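# Four arms lower a slung pipe gently into a trench

## Task

Using its slings, ease the pipe down into the trench until its entire length lies on the trench floor. The attempt counts as failed the moment the pipe travels quickly while in contact with a bank or the trench, for example if it is released from above or allowed to roll in.

## Robot and tools

Setup: four identical i2rt Big YAM arms named arm1, arm2, arm3, arm4 work together. Each has six revolute joints, a two-finger gripper and a wrist camera (armN_cam_wrist). Two fixed room cameras, cam_high and cam_low, also watch the scene. All images are 672x504 pixels; wrist cameras are fisheye, room cameras pinhole with radial distortion. Loose objects may occasionally get a brief external shove.

Frames: every pose lives in one shared scene frame, origin on the floor, +z upward, metres. Feet (base_link) sit near z=0.8: arm1 at (-1.010,-0.478), arm2 at (-0.307,+0.516), arm3 at (+0.612,-0.542), arm4 at (+1.210,+0.500); arm1 and arm3 face roughly +y, arm2 and arm4 roughly -y (each foot faces its own +x). The hand point lies between the finger pads, about 1 cm behind the tips; fingers point along the hand's +z and open along its y. Reach is about 1.0 m from the joint1 axis. Reported hand positions can be off, especially when stretched.

Tool move: the arguments are arm1..arm4 plus optional cameras. Each arm's entry is its own object; an arm omitted receives nothing new but may still be driving toward an earlier target. Inside an arm's object:
- joints: absolute targets keyed by name, in radians for joint1_rad..joint6_rad and metres for gripper_m. Ranges: joint1 -2.879..2.879 (turn about foot, positive counter-clockwise from above), joint2 0..3.141 (shoulder, up and forward as it grows), joint3 0..3.019 (elbow opens as it grows), joint4 -1.692..1.57 (hand pitch, positive tilts fingers up), joint5 -1.57..1.57 (sideways, positive to the arm's right), joint6 -2.094..2.094 (roll, positive clockwise viewed from behind), gripper_m 0..0.093 (fingertip gap).
- target: an absolute hand pose as one list of seven numbers [x, y, z, qw, qx, qy, qz], metres in the scene frame, same format as the printed hand line. The hand follows a straight path there from its current hand_target. When target is given, joints may contain only gripper_m.
- speed: top path speed in m/s, 0.002..0.5, default 0.25, only allowed with target; rotation is capped at twice that in rad/s.
All motions in a call start together; all hand paths in one call finish together, paced by the slowest. Paths last 0.5 to 10 s; actions end by 15 s. The controller clips each step to within 100 mm and 20 degrees of the measured pose, so hands lag, wander, can overshoot speed near full stretch, and often settle a centimetre or more off. Paths ignore obstacles and other arms. cameras is a list of camera names ([] for none; omitted or ["all"] for all).

Tool wait: seconds 0..10, plus cameras; the scene keeps running with current commands. zoom_image: camera and region [x0,y0,x1,y1] in pixels (max 504x504) of that camera's latest image. read_manual returns licence texts only. finished_scene takes scene (1..3) and is irreversible; the pipe must stay in place unaided afterwards.

Results: each arm's joint_positions, velocities (omitted when negligible), torques (drive output including self-weight; joints 3 and 4 wrap at ±28 N m), hand pose, and status. The move line reports per arm "done" or its worst status. Statuses: off_target (stopped short, may still push), time_out (joints keep a nearby target and keep pushing; on_its_own lists them; send reported positions to relax), not_followed / "joint command not followed" / "pose unreachable" (a collision or reach check blocked it; gripper still acts). "as last shown" marks arms not in the call, with unchanged lines. A refused call cancels later calls in the same reply; an invalid one does not.

Gripper: on a rigid part at full force the reading is up to 0.005 m under its width; closed on nothing it reads 0 to 0.002. Slightly below first-contact reading the grip is light; about 0.005 m below it squeezes at the 50 to 64 N force limit. Open well above the reading to release.

Cautions: lower the pipe slowly and evenly with all slings so it never swings, drops or rolls into the trench while touching it. Never release the slings while the pipe is moving or high. Do not knock anything outside the work area or onto the floor. Avoid arms pressing hard against each other; the self/inter-arm check can be late and lets fingers, gripper housings and cameras collide. The arms do not stop on contact and keep pushing. Holding loads, stretching out or pushing into unreachable poses heats motors: MOTOR HOT appears at 85 °C, and at 100 °C that arm goes limp for 30 to 60 s (OVER-TEMPERATURE FAULT; affected keys read limit_stop_at_motor_heat, resend targets after). The scene keeps running while you think, holding the last command. Smooth motion and low effort are preferred; scene 1 is practice and may be skipped with finished_scene.

Each tool is called after "Emit:" by a JSON object that holds its "method" and its "body".

## Session

Emit:
{"method": "move", "body": {}}

Scene clock: 0.00 s.
Joint torques (N m): no reading
Heat: arm1: hottest joint2_rad 29 °C; arm2: hottest gripper 29 °C; arm3: hottest joint2_rad 29 °C; arm4: hottest joint5_rad 29 °C.
Joint velocities: within noise
arm1.joint_positions: joint1_rad=+0.463 joint2_rad=+0.644 joint3_rad=+1.433 joint4_rad=-1.528 joint5_rad=-0.151 joint6_rad=+0.131 gripper_m=+0.09396
arm1.joint_status: not commanded
arm1.hand: x=-1.1007 y=-0.2799 z=+1.3245 quat_wxyz=(-0.162, +0.716, -0.571, -0.367) (m; scene frame)
arm1.hand_target: x=-1.1003 y=-0.2818 z=+1.3343 quat_wxyz=(-0.169, +0.713, -0.567, -0.376) (m; scene frame)
arm1.hand_status: not commanded
arm2.joint_positions: joint1_rad=+0.344 joint2_rad=+0.519 joint3_rad=+1.379 joint4_rad=-1.320 joint5_rad=+0.063 joint6_rad=+0.187 gripper_m=+0.09396
arm2.joint_status: not commanded
arm2.hand: x=-0.2620 y=+0.3341 z=+1.3801 quat_wxyz=(-0.439, -0.579, -0.615, +0.304) (m; scene frame)
arm2.hand_target: x=-0.2629 y=+0.3373 z=+1.3911 quat_wxyz=(-0.449, -0.575, -0.610, +0.310) (m; scene frame)
arm2.hand_status: not commanded
arm3.joint_positions: joint1_rad=-0.192 joint2_rad=+0.525 joint3_rad=+1.406 joint4_rad=-1.298 joint5_rad=-0.073 joint6_rad=+0.119 gripper_m=+0.09396
arm3.joint_status: not commanded
arm3.hand: x=+0.6033 y=-0.3522 z=+1.3879 quat_wxyz=(-0.348, +0.562, -0.618, -0.425) (m; scene frame)
arm3.hand_target: x=+0.6032 y=-0.3558 z=+1.3978 quat_wxyz=(-0.355, +0.558, -0.613, -0.433) (m; scene frame)
arm3.hand_status: not commanded
arm4.joint_positions: joint1_rad=-0.380 joint2_rad=+0.466 joint3_rad=+1.426 joint4_rad=-1.395 joint5_rad=+0.164 joint6_rad=+0.191 gripper_m=+0.09396
arm4.joint_status: not commanded
arm4.hand: x=+1.1323 y=+0.3633 z=+1.3533 quat_wxyz=(-0.305, -0.747, -0.388, +0.446) (m; scene frame)
arm4.hand_target: x=+1.1330 y=+0.3657 z=+1.3639 quat_wxyz=(-0.312, -0.741, -0.383, +0.454) (m; scene frame)
arm4.hand_status: not commanded
pictures: arm1_cam_wrist, arm2_cam_wrist, arm3_cam_wrist, arm4_cam_wrist, cam_high, cam_low

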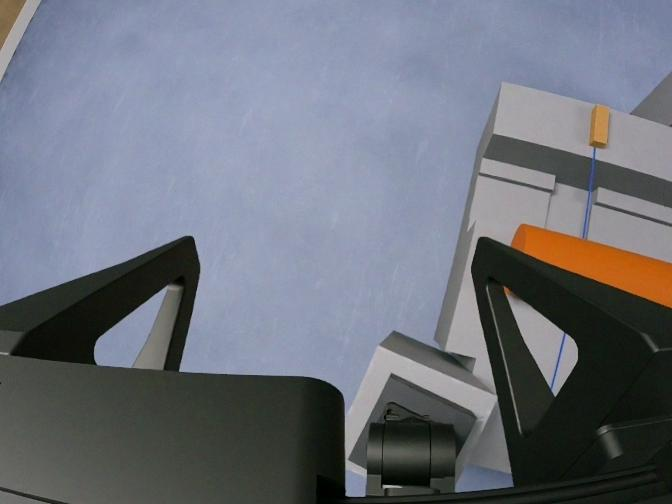

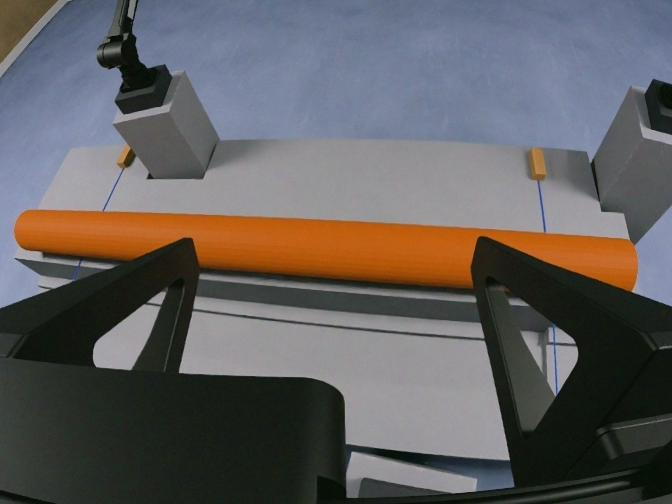

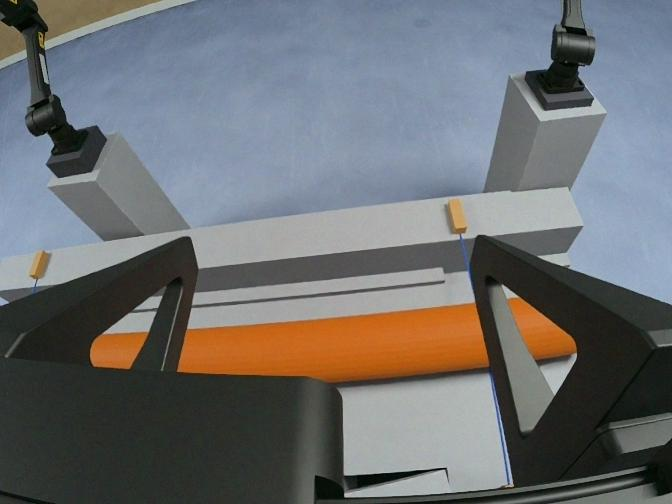

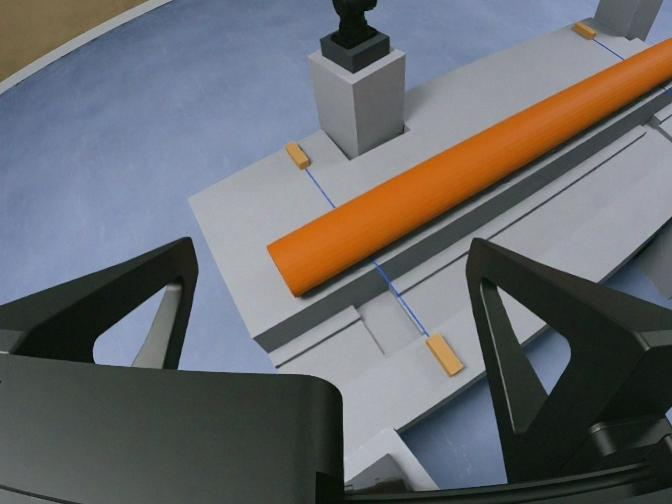

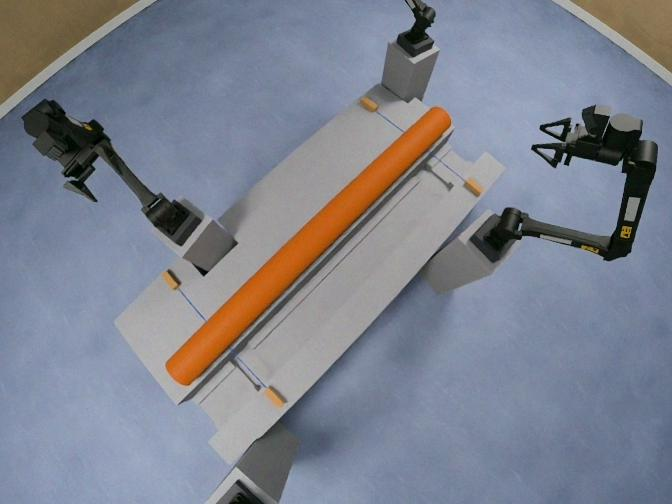

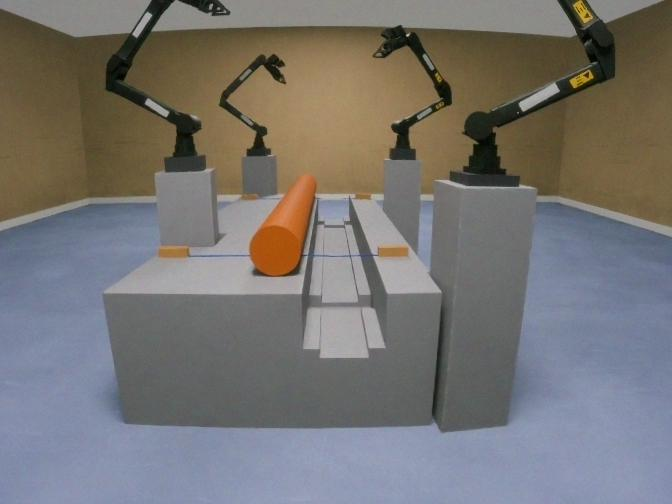

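Emit:
{"method": "zoom_image", "body": {"camera": "cam_low", "region": [140, 160, 460, 400]}}

Emit:
{"method": "move", "body": {"arm1": {"target":[-0.71,-0.57,0.78,0,0.707,0.707,0],"speed":0.4}, "arm2": {"target":[-0.70,0.34,0.78,0,0.707,0.707,0],"speed":0.4}, "arm3": {"target":[0.85,-0.57,0.78,0,0.707,0.707,0],"speed":0.4}, "arm4": {"target":[0.86,0.28,0.78,0,0.707,0.707,0],"speed":0.4}}}

Scaled by 1.575.

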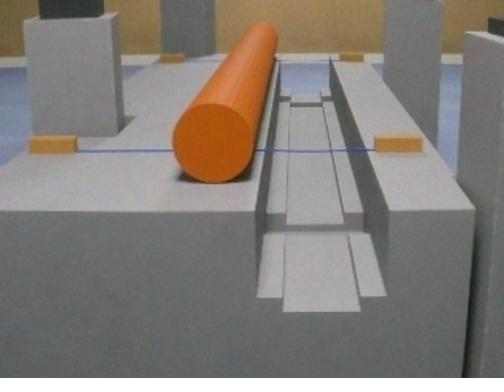

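Scene clock: 33.07 s.
Joint torques (N m): arm1=[-0.15 -11.93 -0.84 -1.59 -0.01 -0.14] | arm2=[-1.73 -14.62 10.13 -0.13 -0.09 0.1] | arm3=[0.67 -7.41 6.67 0.31 0.11 0.09] | arm4=[0.97 -12.75 8.94 0.49 0.1 0]
move: arm1 off_target; arm2 off_target; arm3 off_target; arm4 off_target
arm1.joint_positions: joint1_rad=-1.105 joint2_rad=+2.373 joint3_rad=+0.796 joint4_rad=-1.664 joint5_rad=+1.554 joint6_rad=-2.092 gripper_m=+0.09397
arm1.hand: x=-0.7093 y=-0.5692 z=+0.7845 quat_wxyz=(+0.702, +0.635, +0.299, -0.120) (m; scene frame)
arm1.hand_target: x=-0.7103 y=-0.5696 z=+0.7799 quat_wxyz=(+0.699, +0.628, +0.313, -0.134) (m; scene frame)
arm1.hand_status: off_target (0.005 m and 97.3 deg from the pose sent, 0.730 m and 168.2 deg at the start; pose on its path clipped on 126 of 147 steps; a joint's target at an end of its range on 132 of 147 steps)
arm2.joint_positions: joint1_rad=-1.068 joint2_rad=+1.800 joint3_rad=+0.934 joint4_rad=-0.765 joint5_rad=+0.014 joint6_rad=-1.141 gripper_m=+0.09396
arm2.hand: x=-0.6759 y=+0.3442 z=+0.7706 quat_wxyz=(-0.009, -0.703, -0.711, -0.024) (m; scene frame)
arm2.hand_target: x=-0.6993 y=+0.3404 z=+0.7807 quat_wxyz=(+0.000, -0.707, -0.707, +0.000) (m; scene frame)
arm2.hand_status: off_target (0.026 m and 3.0 deg from the pose sent, 0.743 m and 64.7 deg at the start; a joint's target at an end of its range on 7 of 147 steps)
arm3.joint_positions: joint1_rad=-1.837 joint2_rad=+1.349 joint3_rad=+0.414 joint4_rad=-0.675 joint5_rad=+0.007 joint6_rad=+1.456 gripper_m=+0.09397
arm3.hand: x=+0.8331 y=-0.5662 z=+0.7744 quat_wxyz=(+0.015, -0.702, -0.712, +0.010) (m; scene frame)
arm3.hand_target: x=+0.8496 y=-0.5699 z=+0.7804 quat_wxyz=(+0.000, -0.707, -0.707, +0.000) (m; scene frame)
arm3.hand_status: off_target (0.018 m and 2.2 deg from the pose sent, 0.691 m and 175.4 deg at the start)
arm4.joint_positions: joint1_rad=-1.081 joint2_rad=+1.677 joint3_rad=+0.895 joint4_rad=-0.848 joint5_rad=+0.002 joint6_rad=-0.993 gripper_m=+0.09396
arm4.hand: x=+0.8813 y=+0.2969 z=+0.7665 quat_wxyz=(-0.008, -0.715, -0.699, -0.030) (m; scene frame)
arm4.hand_target: x=+0.8610 y=+0.2804 z=+0.7808 quat_wxyz=(+0.000, -0.707, -0.707, +0.000) (m; scene frame)
arm4.hand_status: off_target (0.030 m and 3.8 deg from the pose sent, 0.640 m and 73.3 deg at the start)
pictures: arm1_cam_wrist, arm2_cam_wrist, arm3_cam_wrist, arm4_cam_wrist, cam_high, cam_low

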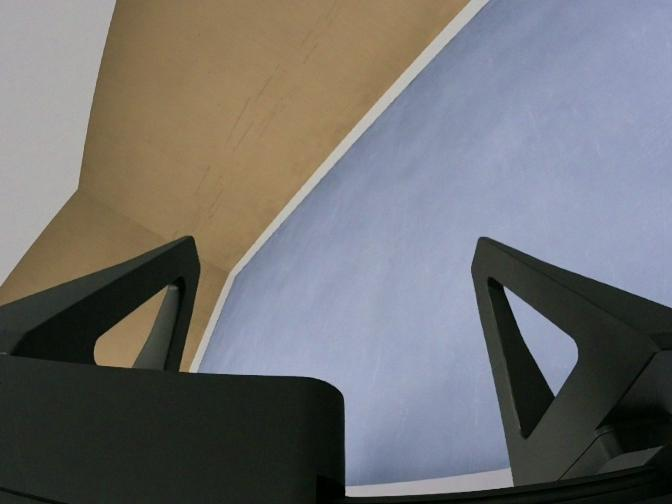

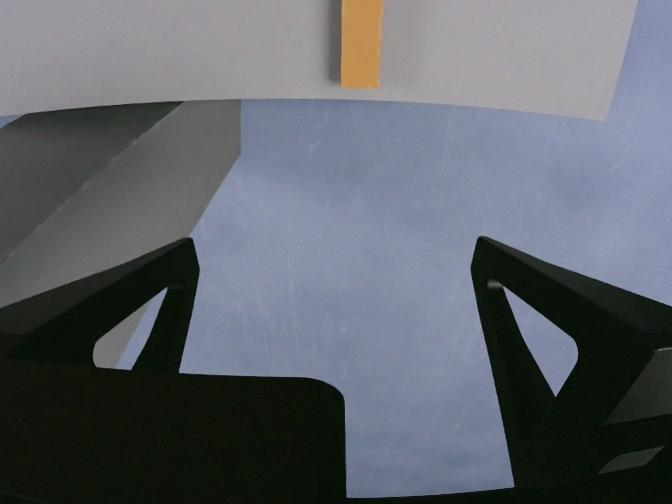

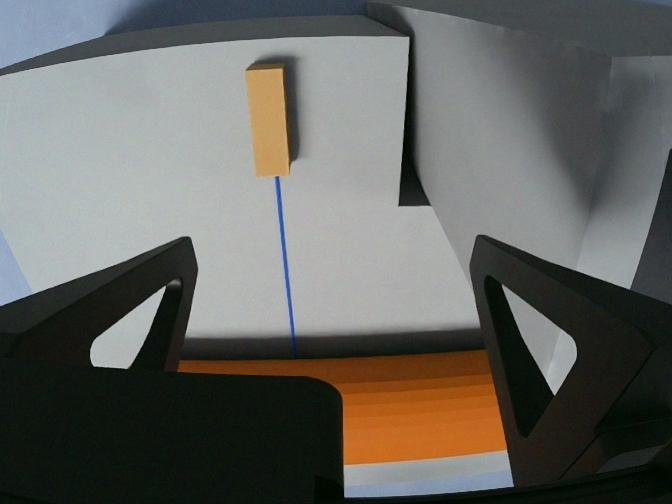

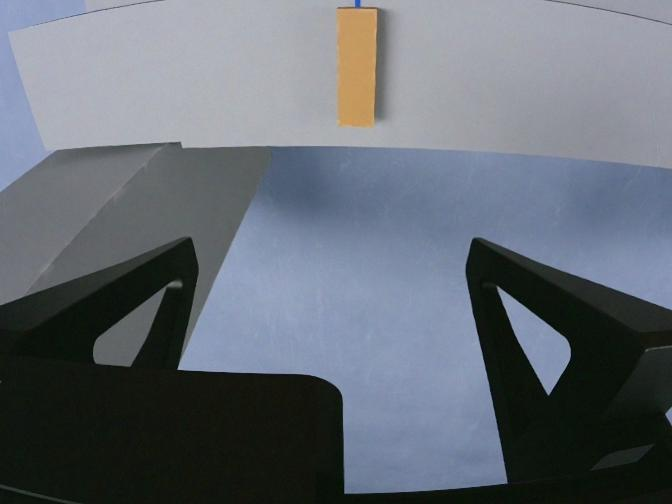

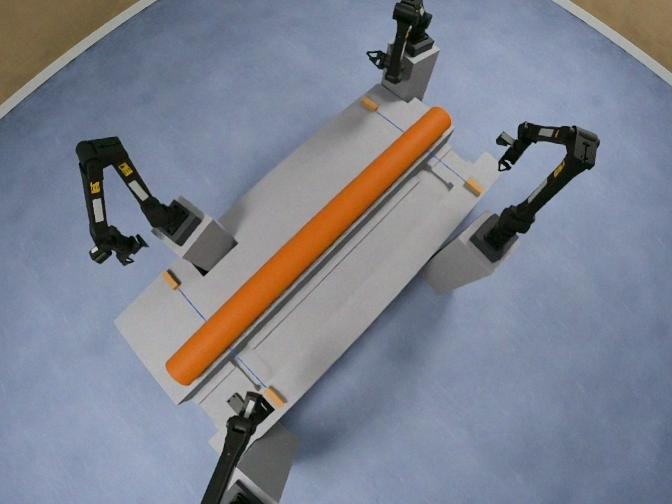

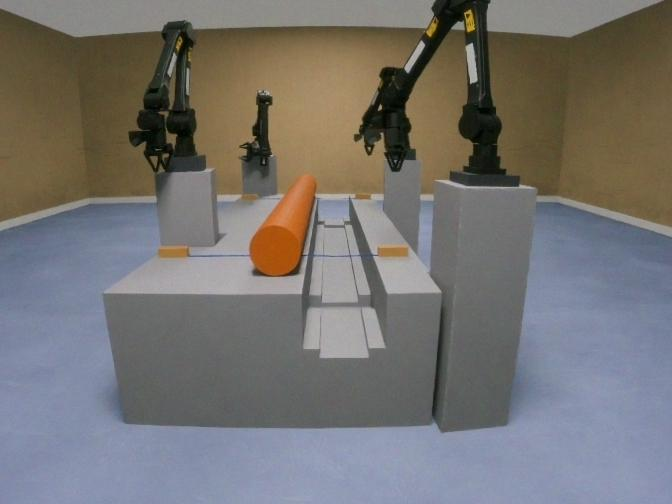

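Emit:
{"method": "move", "body": {"arm1": {"joints":{"joint1_rad":-1.54,"joint2_rad":1.45,"joint3_rad":0.52,"joint4_rad":-0.67,"joint5_rad":0,"joint6_rad":1.45}}, "arm2": {"target":[-0.69,0.29,0.63,0,0.707,0.707,0]}, "arm3": {"target":[0.88,-0.525,0.63,0,0.707,0.707,0]}, "arm4": {"target":[0.868,0.283,0.63,0,0.707,0.707,0]}, "cameras": []}}

Emit:
{"method": "move", "body": {"arm1": {"target":[-0.69,-0.525,0.63,0,0.707,0.707,0]}}}

Scene clock: 47.30 s.
move: arm1 done; arm2 off_target; arm3 done; arm4 done
arm1.joint_status: all done
arm2.hand_status: off_target (0.021 m and 2.5 deg from the pose sent, 0.151 m and 3.0 deg at the start)
arm3.hand_status: done (0.005 m and 0.9 deg from the pose sent, 0.157 m and 2.2 deg at the start)
arm4.hand_status: done (0.010 m and 2.0 deg from the pose sent, 0.138 m and 3.7 deg at the start)
pictures: none

Scene clock: 48.53 s.
Joint torques (N m): arm1=[-0.26 -12.57 2.33 1.05 0.01 -0.07] | arm2=[0.09 -17.49 6.32 -0.05 -0.16 0.2] | arm3=[1.49 -13.33 0.7 0.31 0.06 0.1] | arm4=[1.08 -15.74 3.22 0.61 0.1 0.02]
move: arm1 done
arm1.joint_positions: joint1_rad=-1.536 joint2_rad=+2.032 joint3_rad=+0.649 joint4_rad=-0.214 joint5_rad=-0.005 joint6_rad=+1.437 gripper_m=+0.09399
arm1.hand: x=-0.6950 y=-0.5247 z=+0.6321 quat_wxyz=(+0.004, -0.710, -0.704, +0.004) (m; scene frame)
arm1.hand_target: x=-0.6901 y=-0.5250 z=+0.6301 quat_wxyz=(+0.000, -0.707, -0.707, +0.000) (m; scene frame)
arm1.hand_status: done (0.005 m and 0.8 deg from the pose sent, 0.158 m and 2.5 deg at the start)
arm2.joint_positions: joint1_rad=-0.985 joint2_rad=+2.183 joint3_rad=+0.989 joint4_rad=-0.431 joint5_rad=+0.014 joint6_rad=-1.044 gripper_m=+0.09396
arm2.hand: x=-0.6743 y=+0.3035 z=+0.6245 quat_wxyz=(-0.006, -0.708, -0.706, -0.021) (m; scene frame)
arm3.joint_positions: joint1_rad=-1.675 joint2_rad=+2.015 joint3_rad=+0.501 joint4_rad=-0.077 joint5_rad=+0.008 joint6_rad=+1.630 gripper_m=+0.09397
arm3.hand: x=+0.8749 y=-0.5263 z=+0.6290 quat_wxyz=(+0.006, -0.706, -0.708, +0.005) (m; scene frame)
arm4.joint_positions: joint1_rad=-1.080 joint2_rad=+2.033 joint3_rad=+0.872 joint4_rad=-0.436 joint5_rad=+0.002 joint6_rad=-0.993 gripper_m=+0.09396
arm4.hand: x=+0.8725 y=+0.2902 z=+0.6242 quat_wxyz=(-0.004, -0.714, -0.700, -0.014) (m; scene frame)
pictures: arm1_cam_wrist, arm2_cam_wrist, arm3_cam_wrist, arm4_cam_wrist, cam_high, cam_low

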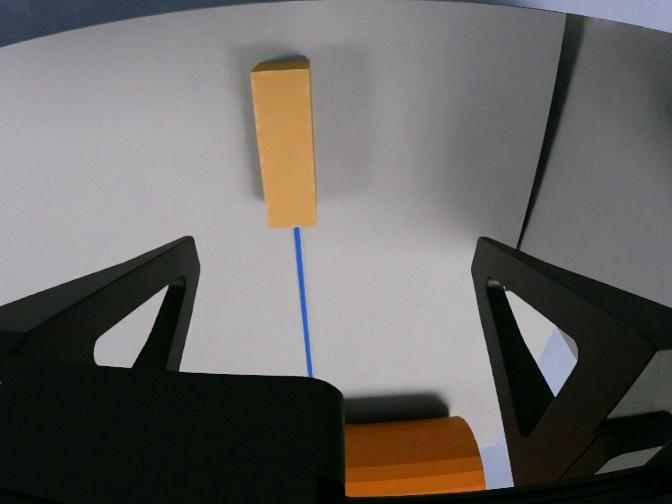

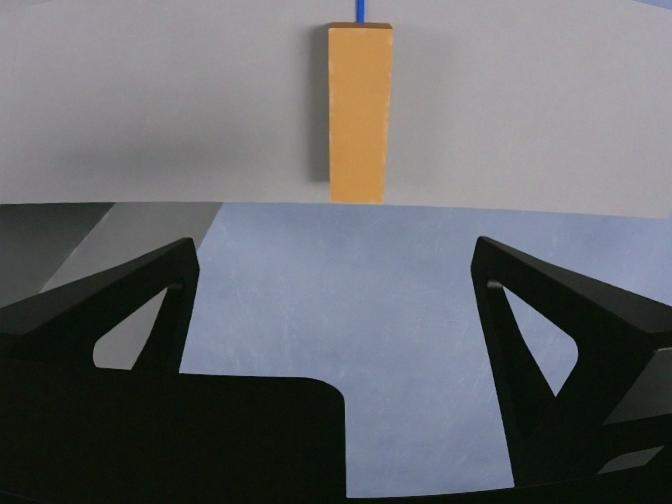

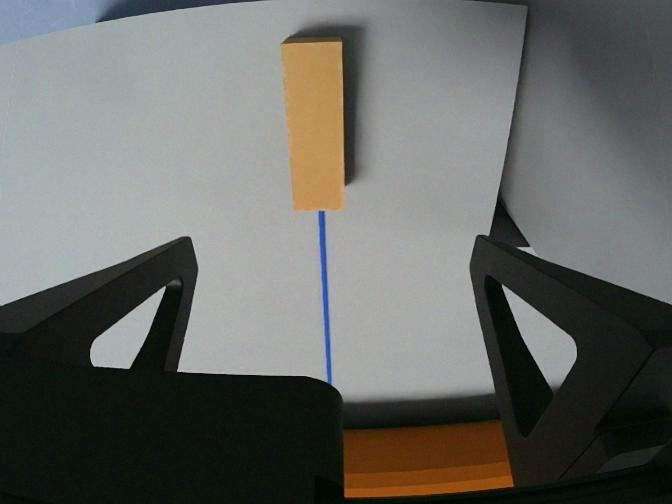

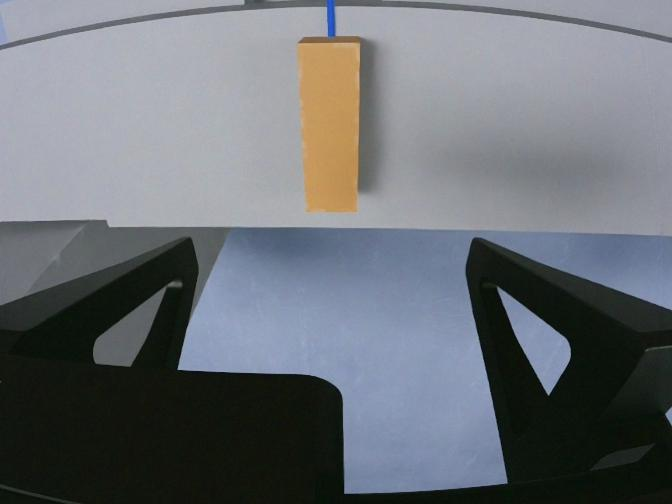

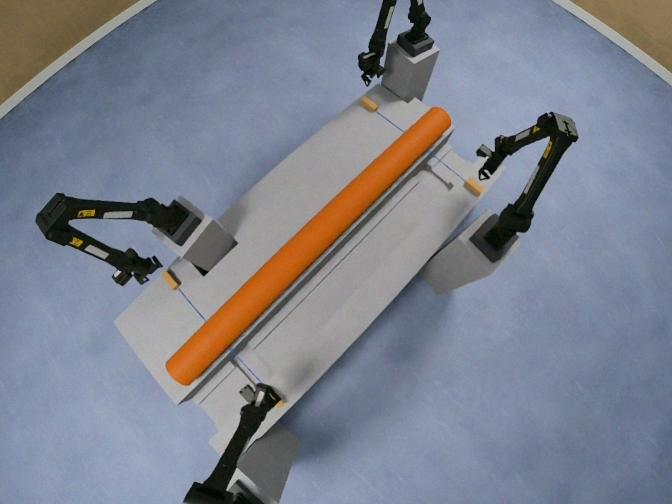

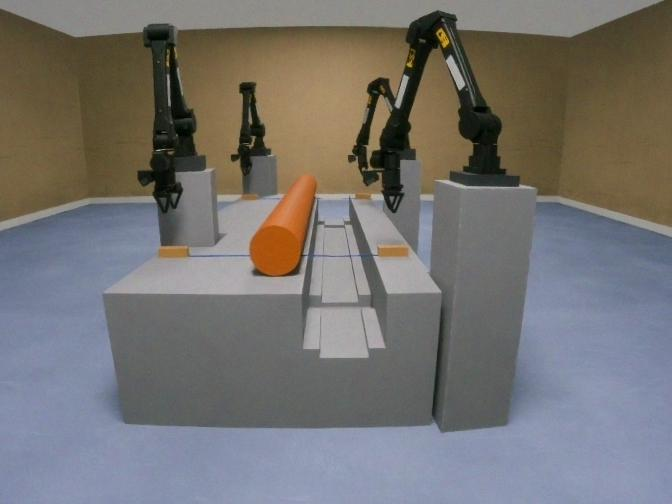

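Emit:
{"method": "move", "body": {"arm1": {"target":[-0.667,-0.513,0.525,0,0.707,0.707,0],"speed":0.12}, "arm2": {"target":[-0.697,0.287,0.53,0,0.707,0.707,0],"speed":0.12}, "arm3": {"target":[0.887,-0.524,0.525,0,0.707,0.707,0],"speed":0.12}, "arm4": {"target":[0.872,0.283,0.53,0,0.707,0.707,0],"speed":0.12}}}

Scene clock: 59.83 s.
Joint torques (N m): arm1=[-0.03 -13.74 0.49 0.85 0.01 0.09] | arm2=[-0.32 -18.55 4.48 0.01 -0.14 0.15] | arm3=[1.44 -14.92 -1.1 0.39 0.06 0.07] | arm4=[1.08 -15.38 2.77 0.61 0.1 0.07]
move: arm1 done; arm2 off_target; arm3 done; arm4 off_target
arm1.joint_positions: joint1_rad=-1.498 joint2_rad=+2.372 joint3_rad=+0.814 joint4_rad=-0.025 joint5_rad=-0.006 joint6_rad=+1.464 gripper_m=+0.09399
arm1.hand: x=-0.6656 y=-0.5163 z=+0.5314 quat_wxyz=(-0.001, -0.707, -0.707, +0.000) (m; scene frame)
arm1.hand_target: x=-0.6671 y=-0.5131 z=+0.5251 quat_wxyz=(+0.000, -0.707, -0.707, +0.000) (m; scene frame)
arm1.hand_status: done (0.007 m and 0.2 deg from the pose sent, 0.111 m and 0.8 deg at the start)
arm2.joint_positions: joint1_rad=-0.985 joint2_rad=+2.440 joint3_rad=+1.109 joint4_rad=-0.278 joint5_rad=+0.014 joint6_rad=-1.044 gripper_m=+0.09396
arm2.hand: x=-0.6864 y=+0.2950 z=+0.5302 quat_wxyz=(-0.004, -0.708, -0.706, -0.013) (m; scene frame)
arm2.hand_target: x=-0.6968 y=+0.2872 z=+0.5302 quat_wxyz=(+0.000, -0.707, -0.707, +0.000) (m; scene frame)
arm2.hand_status: off_target (0.013 m and 1.6 deg from the pose sent, 0.099 m and 2.5 deg at the start)
arm3.joint_positions: joint1_rad=-1.675 joint2_rad=+2.405 joint3_rad=+0.644 joint4_rad=+0.180 joint5_rad=+0.008 joint6_rad=+1.630 gripper_m=+0.09397
arm3.hand: x=+0.8856 y=-0.5247 z=+0.5267 quat_wxyz=(+0.003, -0.706, -0.708, +0.002) (m; scene frame)
arm3.hand_target: x=+0.8870 y=-0.5241 z=+0.5250 quat_wxyz=(+0.000, -0.707, -0.707, +0.000) (m; scene frame)
arm3.hand_status: done (0.002 m and 0.4 deg from the pose sent, 0.105 m and 0.9 deg at the start)
arm4.joint_positions: joint1_rad=-1.076 joint2_rad=+2.297 joint3_rad=+0.912 joint4_rad=-0.215 joint5_rad=+0.002 joint6_rad=-0.993 gripper_m=+0.09396
arm4.hand: x=+0.8819 y=+0.2936 z=+0.5285 quat_wxyz=(-0.004, -0.713, -0.701, -0.015) (m; scene frame)
arm4.hand_target: x=+0.8722 y=+0.2830 z=+0.5303 quat_wxyz=(+0.000, -0.707, -0.707, +0.000) (m; scene frame)
arm4.hand_status: off_target (0.015 m and 2.0 deg from the pose sent, 0.094 m and 2.0 deg at the start)
pictures: arm1_cam_wrist, arm2_cam_wrist, arm3_cam_wrist, arm4_cam_wrist, cam_high, cam_low

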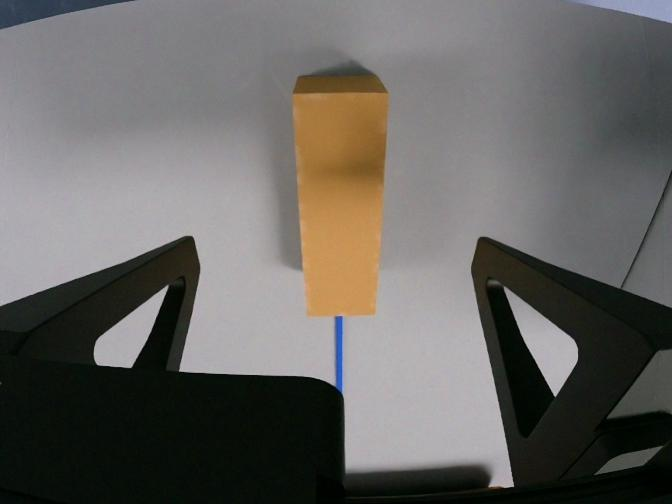

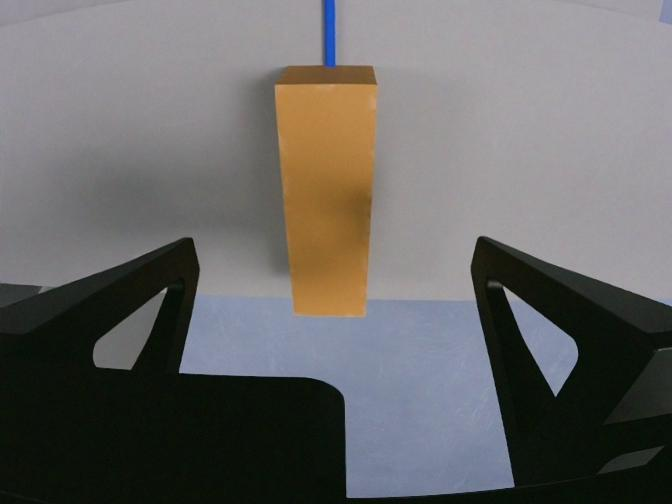

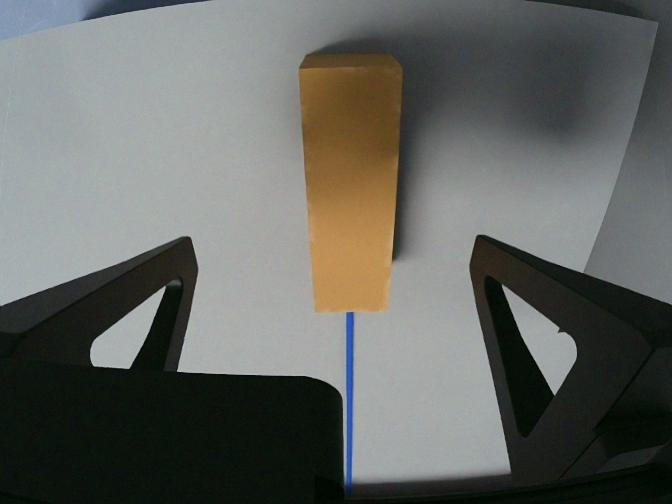

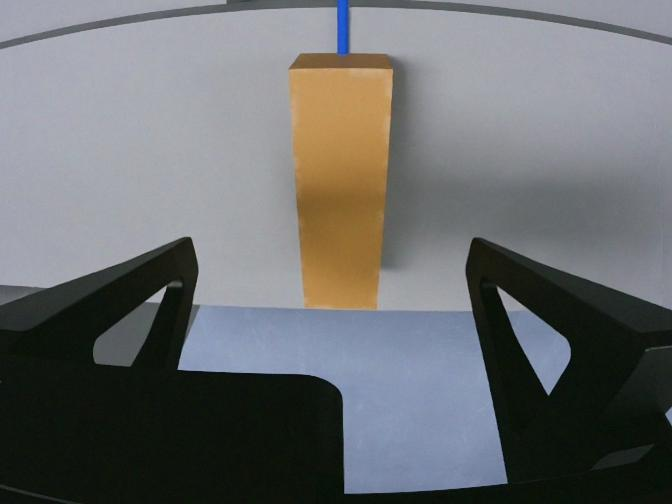

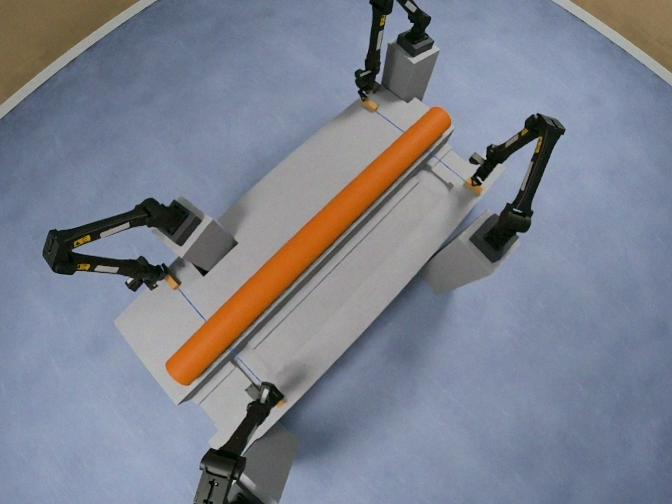

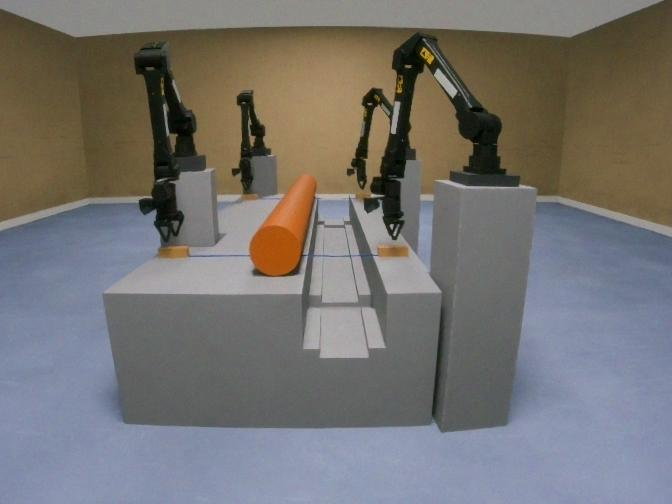

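Emit:
{"method": "move", "body": {"arm1": {"target":[-0.667,-0.503,0.484,0,0.707,0.707,0],"speed":0.08}, "arm2": {"target":[-0.697,0.298,0.491,0,0.707,0.707,0],"speed":0.08}, "arm3": {"target":[0.881,-0.518,0.488,0,0.707,0.707,0],"speed":0.08}, "arm4": {"target":[0.872,0.29,0.491,0,0.707,0.707,0],"speed":0.08}}}

Scene clock: 66.07 s.
Joint torques (N m): arm1=[0.32 -14.15 0.18 1.01 -0.03 0.1] | arm2=[-1.79 -18.26 3.71 0.06 -0.12 0.05] | arm3=[1.79 -14.8 -1.61 0.4 0.05 0.1] | arm4=[-0.03 -15.68 2.11 0.64 0.1 -0.01]
move: arm1 done; arm2 off_target; arm3 done; arm4 off_target
arm1.joint_positions: joint1_rad=-1.467 joint2_rad=+2.494 joint3_rad=+0.873 joint4_rad=+0.040 joint5_rad=-0.006 joint6_rad=+1.494 gripper_m=+0.09399
arm1.hand: x=-0.6639 y=-0.5058 z=+0.4911 quat_wxyz=(-0.002, -0.706, -0.708, +0.000) (m; scene frame)
arm1.hand_target: x=-0.6670 y=-0.5031 z=+0.4842 quat_wxyz=(+0.000, -0.707, -0.707, +0.000) (m; scene frame)
arm1.hand_status: done (0.008 m and 0.3 deg from the pose sent, 0.049 m and 0.2 deg at the start)
arm2.joint_positions: joint1_rad=-0.989 joint2_rad=+2.538 joint3_rad=+1.147 joint4_rad=-0.216 joint5_rad=+0.014 joint6_rad=-1.058 gripper_m=+0.09396
arm2.hand: x=-0.6834 y=+0.2982 z=+0.4917 quat_wxyz=(-0.004, -0.704, -0.710, -0.012) (m; scene frame)
arm2.hand_target: x=-0.6968 y=+0.2981 z=+0.4913 quat_wxyz=(+0.000, -0.707, -0.707, +0.000) (m; scene frame)
arm2.hand_status: off_target (0.014 m and 1.5 deg from the pose sent, 0.041 m and 1.6 deg at the start)
arm3.joint_positions: joint1_rad=-1.657 joint2_rad=+2.530 joint3_rad=+0.693 joint4_rad=+0.258 joint5_rad=+0.008 joint6_rad=+1.650 gripper_m=+0.09397
arm3.hand: x=+0.8807 y=-0.5200 z=+0.4908 quat_wxyz=(+0.002, -0.707, -0.707, +0.001) (m; scene frame)
arm3.hand_target: x=+0.8809 y=-0.5181 z=+0.4881 quat_wxyz=(+0.000, -0.707, -0.707, +0.000) (m; scene frame)
arm3.hand_status: done (0.003 m and 0.3 deg from the pose sent, 0.040 m and 0.4 deg at the start)
arm4.joint_positions: joint1_rad=-1.076 joint2_rad=+2.406 joint3_rad=+0.951 joint4_rad=-0.141 joint5_rad=+0.003 joint6_rad=-1.002 gripper_m=+0.09396
arm4.hand: x=+0.8837 y=+0.2946 z=+0.4901 quat_wxyz=(-0.004, -0.710, -0.704, -0.013) (m; scene frame)
arm4.hand_target: x=+0.8721 y=+0.2901 z=+0.4912 quat_wxyz=(+0.000, -0.707, -0.707, +0.000) (m; scene frame)
arm4.hand_status: off_target (0.013 m and 1.7 deg from the pose sent, 0.039 m and 2.0 deg at the start)
pictures: arm1_cam_wrist, arm2_cam_wrist, arm3_cam_wrist, arm4_cam_wrist, cam_high, cam_low

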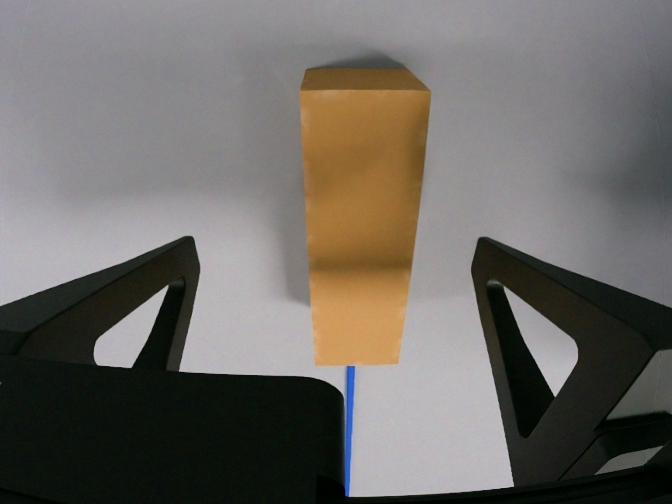

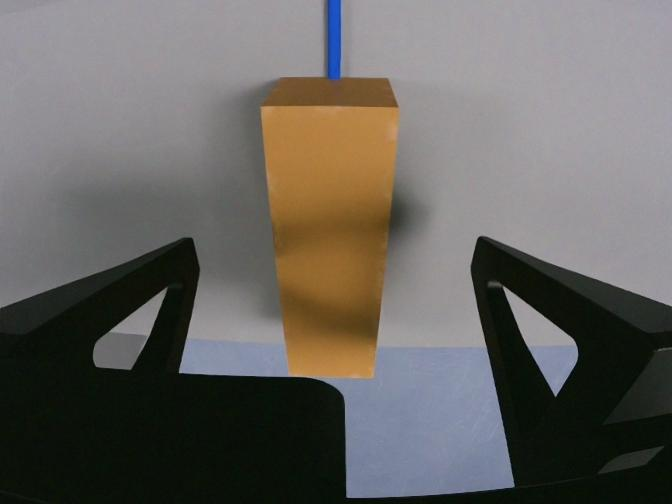

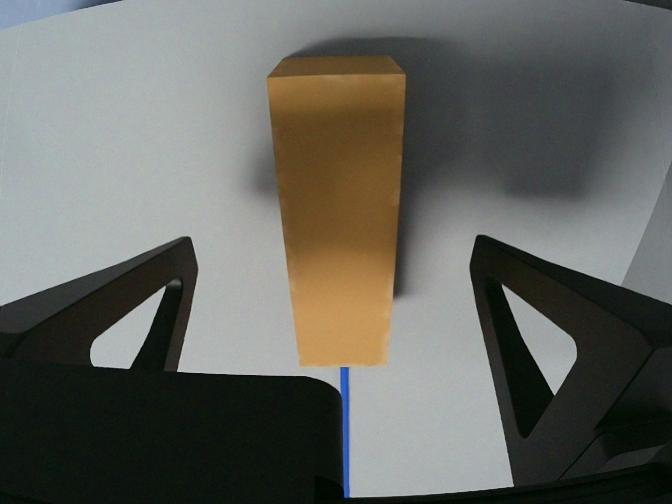

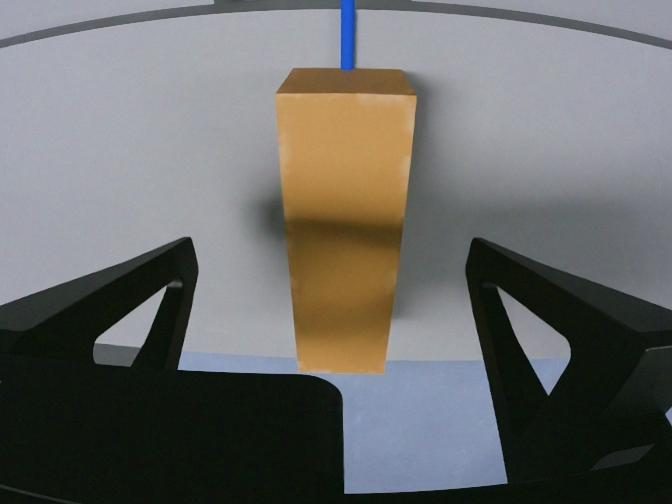

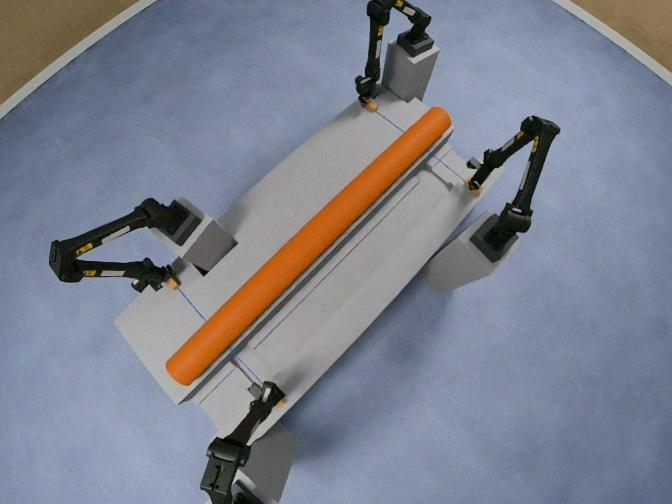

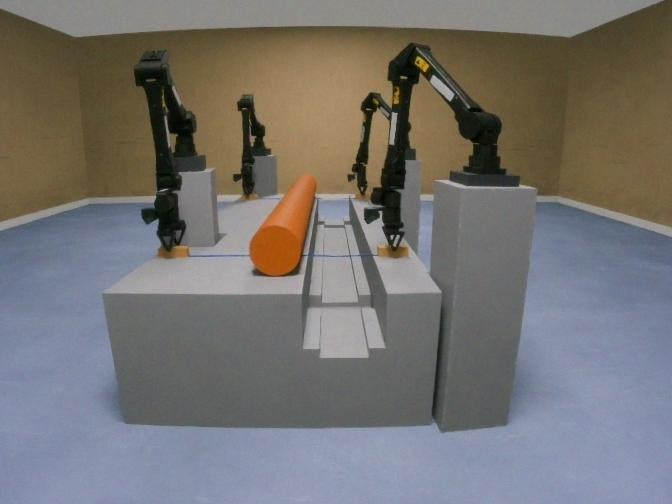

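Emit:
{"method": "move", "body": {"arm1": {"target":[-0.671,-0.503,0.471,0,0.707,0.707,0],"speed":0.06}, "arm2": {"target":[-0.698,0.303,0.477,0,0.707,0.707,0],"speed":0.06}, "arm3": {"target":[0.880,-0.518,0.474,0,0.707,0.707,0],"speed":0.06}, "arm4": {"target":[0.872,0.293,0.479,0,0.707,0.707,0],"speed":0.06}, "cameras": []}}

Emit:
{"method": "move", "body": {"arm1": {"joints":{"gripper_m":0.02}}, "arm2": {"joints":{"gripper_m":0.02}}, "arm3": {"joints":{"gripper_m":0.02}}, "arm4": {"joints":{"gripper_m":0.02}}}}

Scene clock: 72.90 s.
move: arm1 done; arm2 off_target; arm3 done; arm4 off_target
arm1.hand_status: done (0.010 m and 0.4 deg from the pose sent, 0.021 m and 0.3 deg at the start)
arm2.hand_status: off_target (0.011 m and 1.2 deg from the pose sent, 0.021 m and 1.5 deg at the start)
arm3.hand_status: done (0.005 m and 0.1 deg from the pose sent, 0.017 m and 0.3 deg at the start)
arm4.hand_status: off_target (0.011 m and 1.3 deg from the pose sent, 0.016 m and 1.7 deg at the start)
pictures: none

Scene clock: 73.57 s.
Joint torques (N m): arm1=[0.44 -13.57 0.17 0.99 0.05 0.11] | arm2=[-1.61 -17.79 3.52 0.03 -0.11 0.07] | arm3=[1.79 -14.62 -1.73 0.34 0.06 0.09] | arm4=[-0.38 -15.33 1.92 0.65 0.06 0]
move: arm1 off_target; arm2 off_target; arm3 off_target; arm4 off_target
arm1.joint_positions: joint1_rad=-1.467 joint2_rad=+2.529 joint3_rad=+0.883 joint4_rad=+0.067 joint5_rad=-0.007 joint6_rad=+1.495 gripper_m=+0.03313
arm1.joint_status: gripper_m off_target (ended at +0.03317, target +0.02000)
arm1.hand: x=-0.6664 y=-0.5057 z=+0.4798 quat_wxyz=(-0.003, -0.706, -0.708, -0.002) (m; scene frame)
arm2.joint_positions: joint1_rad=-1.001 joint2_rad=+2.568 joint3_rad=+1.165 joint4_rad=-0.197 joint5_rad=+0.014 joint6_rad=-1.070 gripper_m=+0.03400
arm2.joint_status: gripper_m off_target (ended at +0.03403, target +0.02000)
arm2.hand: x=-0.6876 y=+0.3017 z=+0.4803 quat_wxyz=(-0.003, -0.704, -0.710, -0.009) (m; scene frame)
arm3.joint_positions: joint1_rad=-1.657 joint2_rad=+2.572 joint3_rad=+0.718 joint4_rad=+0.280 joint5_rad=+0.008 joint6_rad=+1.651 gripper_m=+0.03426
arm3.joint_status: gripper_m off_target (ended at +0.03429, target +0.02000)
arm3.hand: x=+0.8823 y=-0.5198 z=+0.4779 quat_wxyz=(+0.000, -0.708, -0.706, -0.001) (m; scene frame)
arm4.joint_positions: joint1_rad=-1.078 joint2_rad=+2.434 joint3_rad=+0.963 joint4_rad=-0.119 joint5_rad=+0.003 joint6_rad=-1.009 gripper_m=+0.03430
arm4.joint_status: gripper_m off_target (ended at +0.03433, target +0.02000)
arm4.hand: x=+0.8822 y=+0.2944 z=+0.4803 quat_wxyz=(-0.003, -0.708, -0.706, -0.010) (m; scene frame)
pictures: arm1_cam_wrist, arm2_cam_wrist, arm3_cam_wrist, arm4_cam_wrist, cam_high, cam_low

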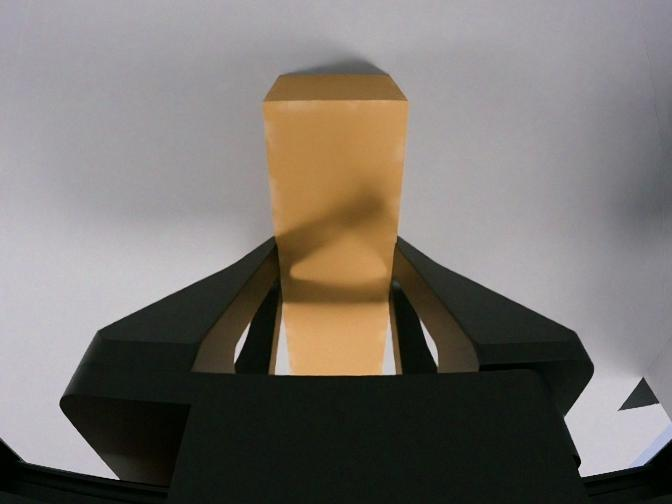

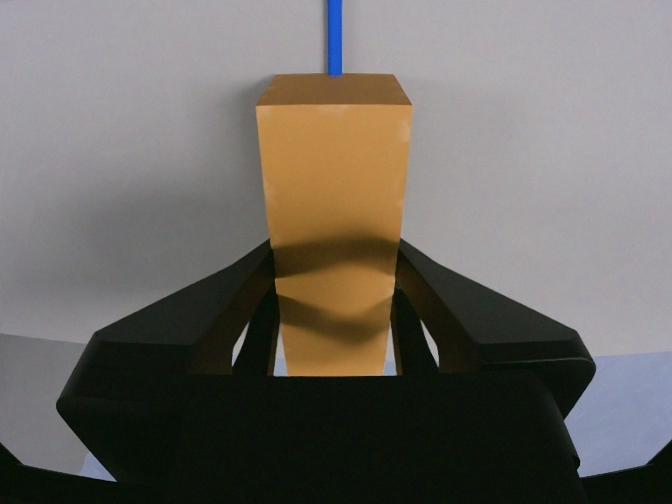

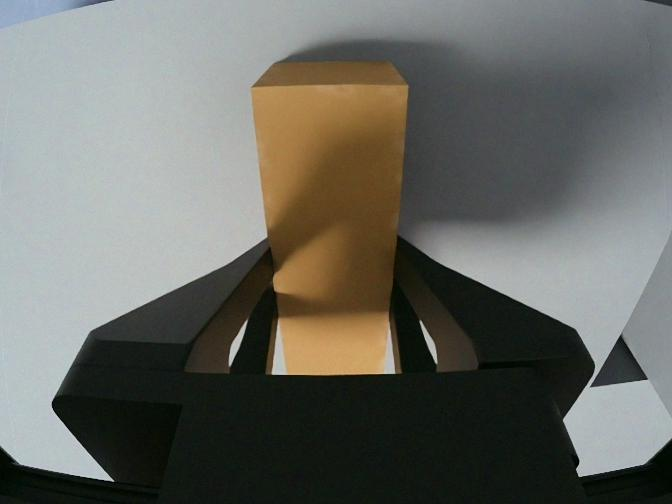

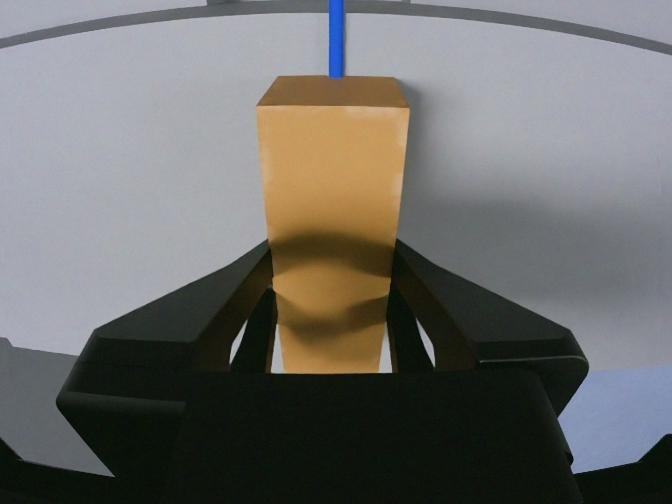

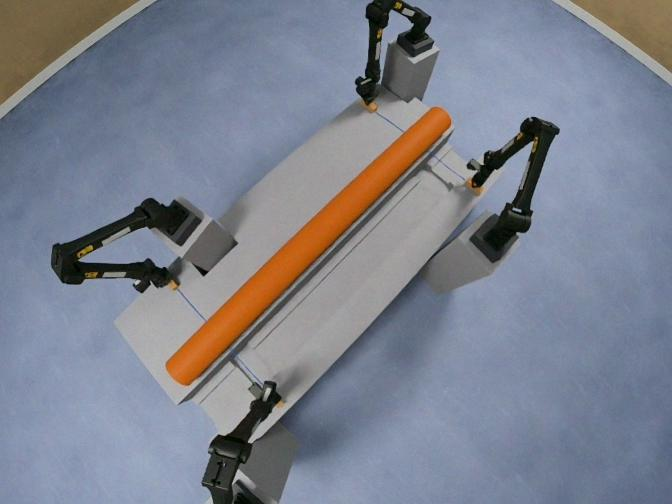

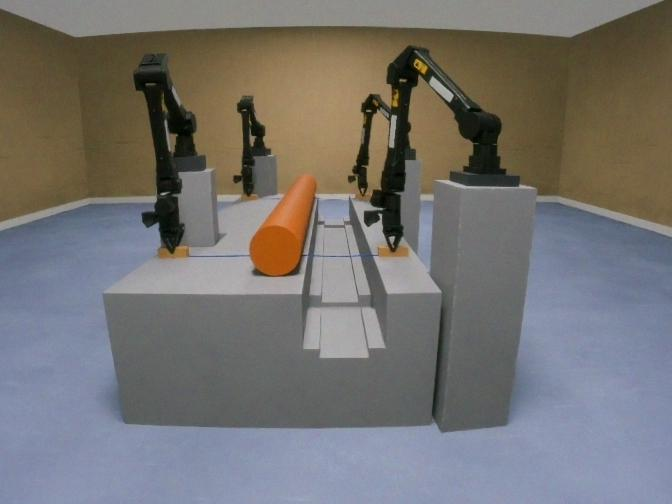

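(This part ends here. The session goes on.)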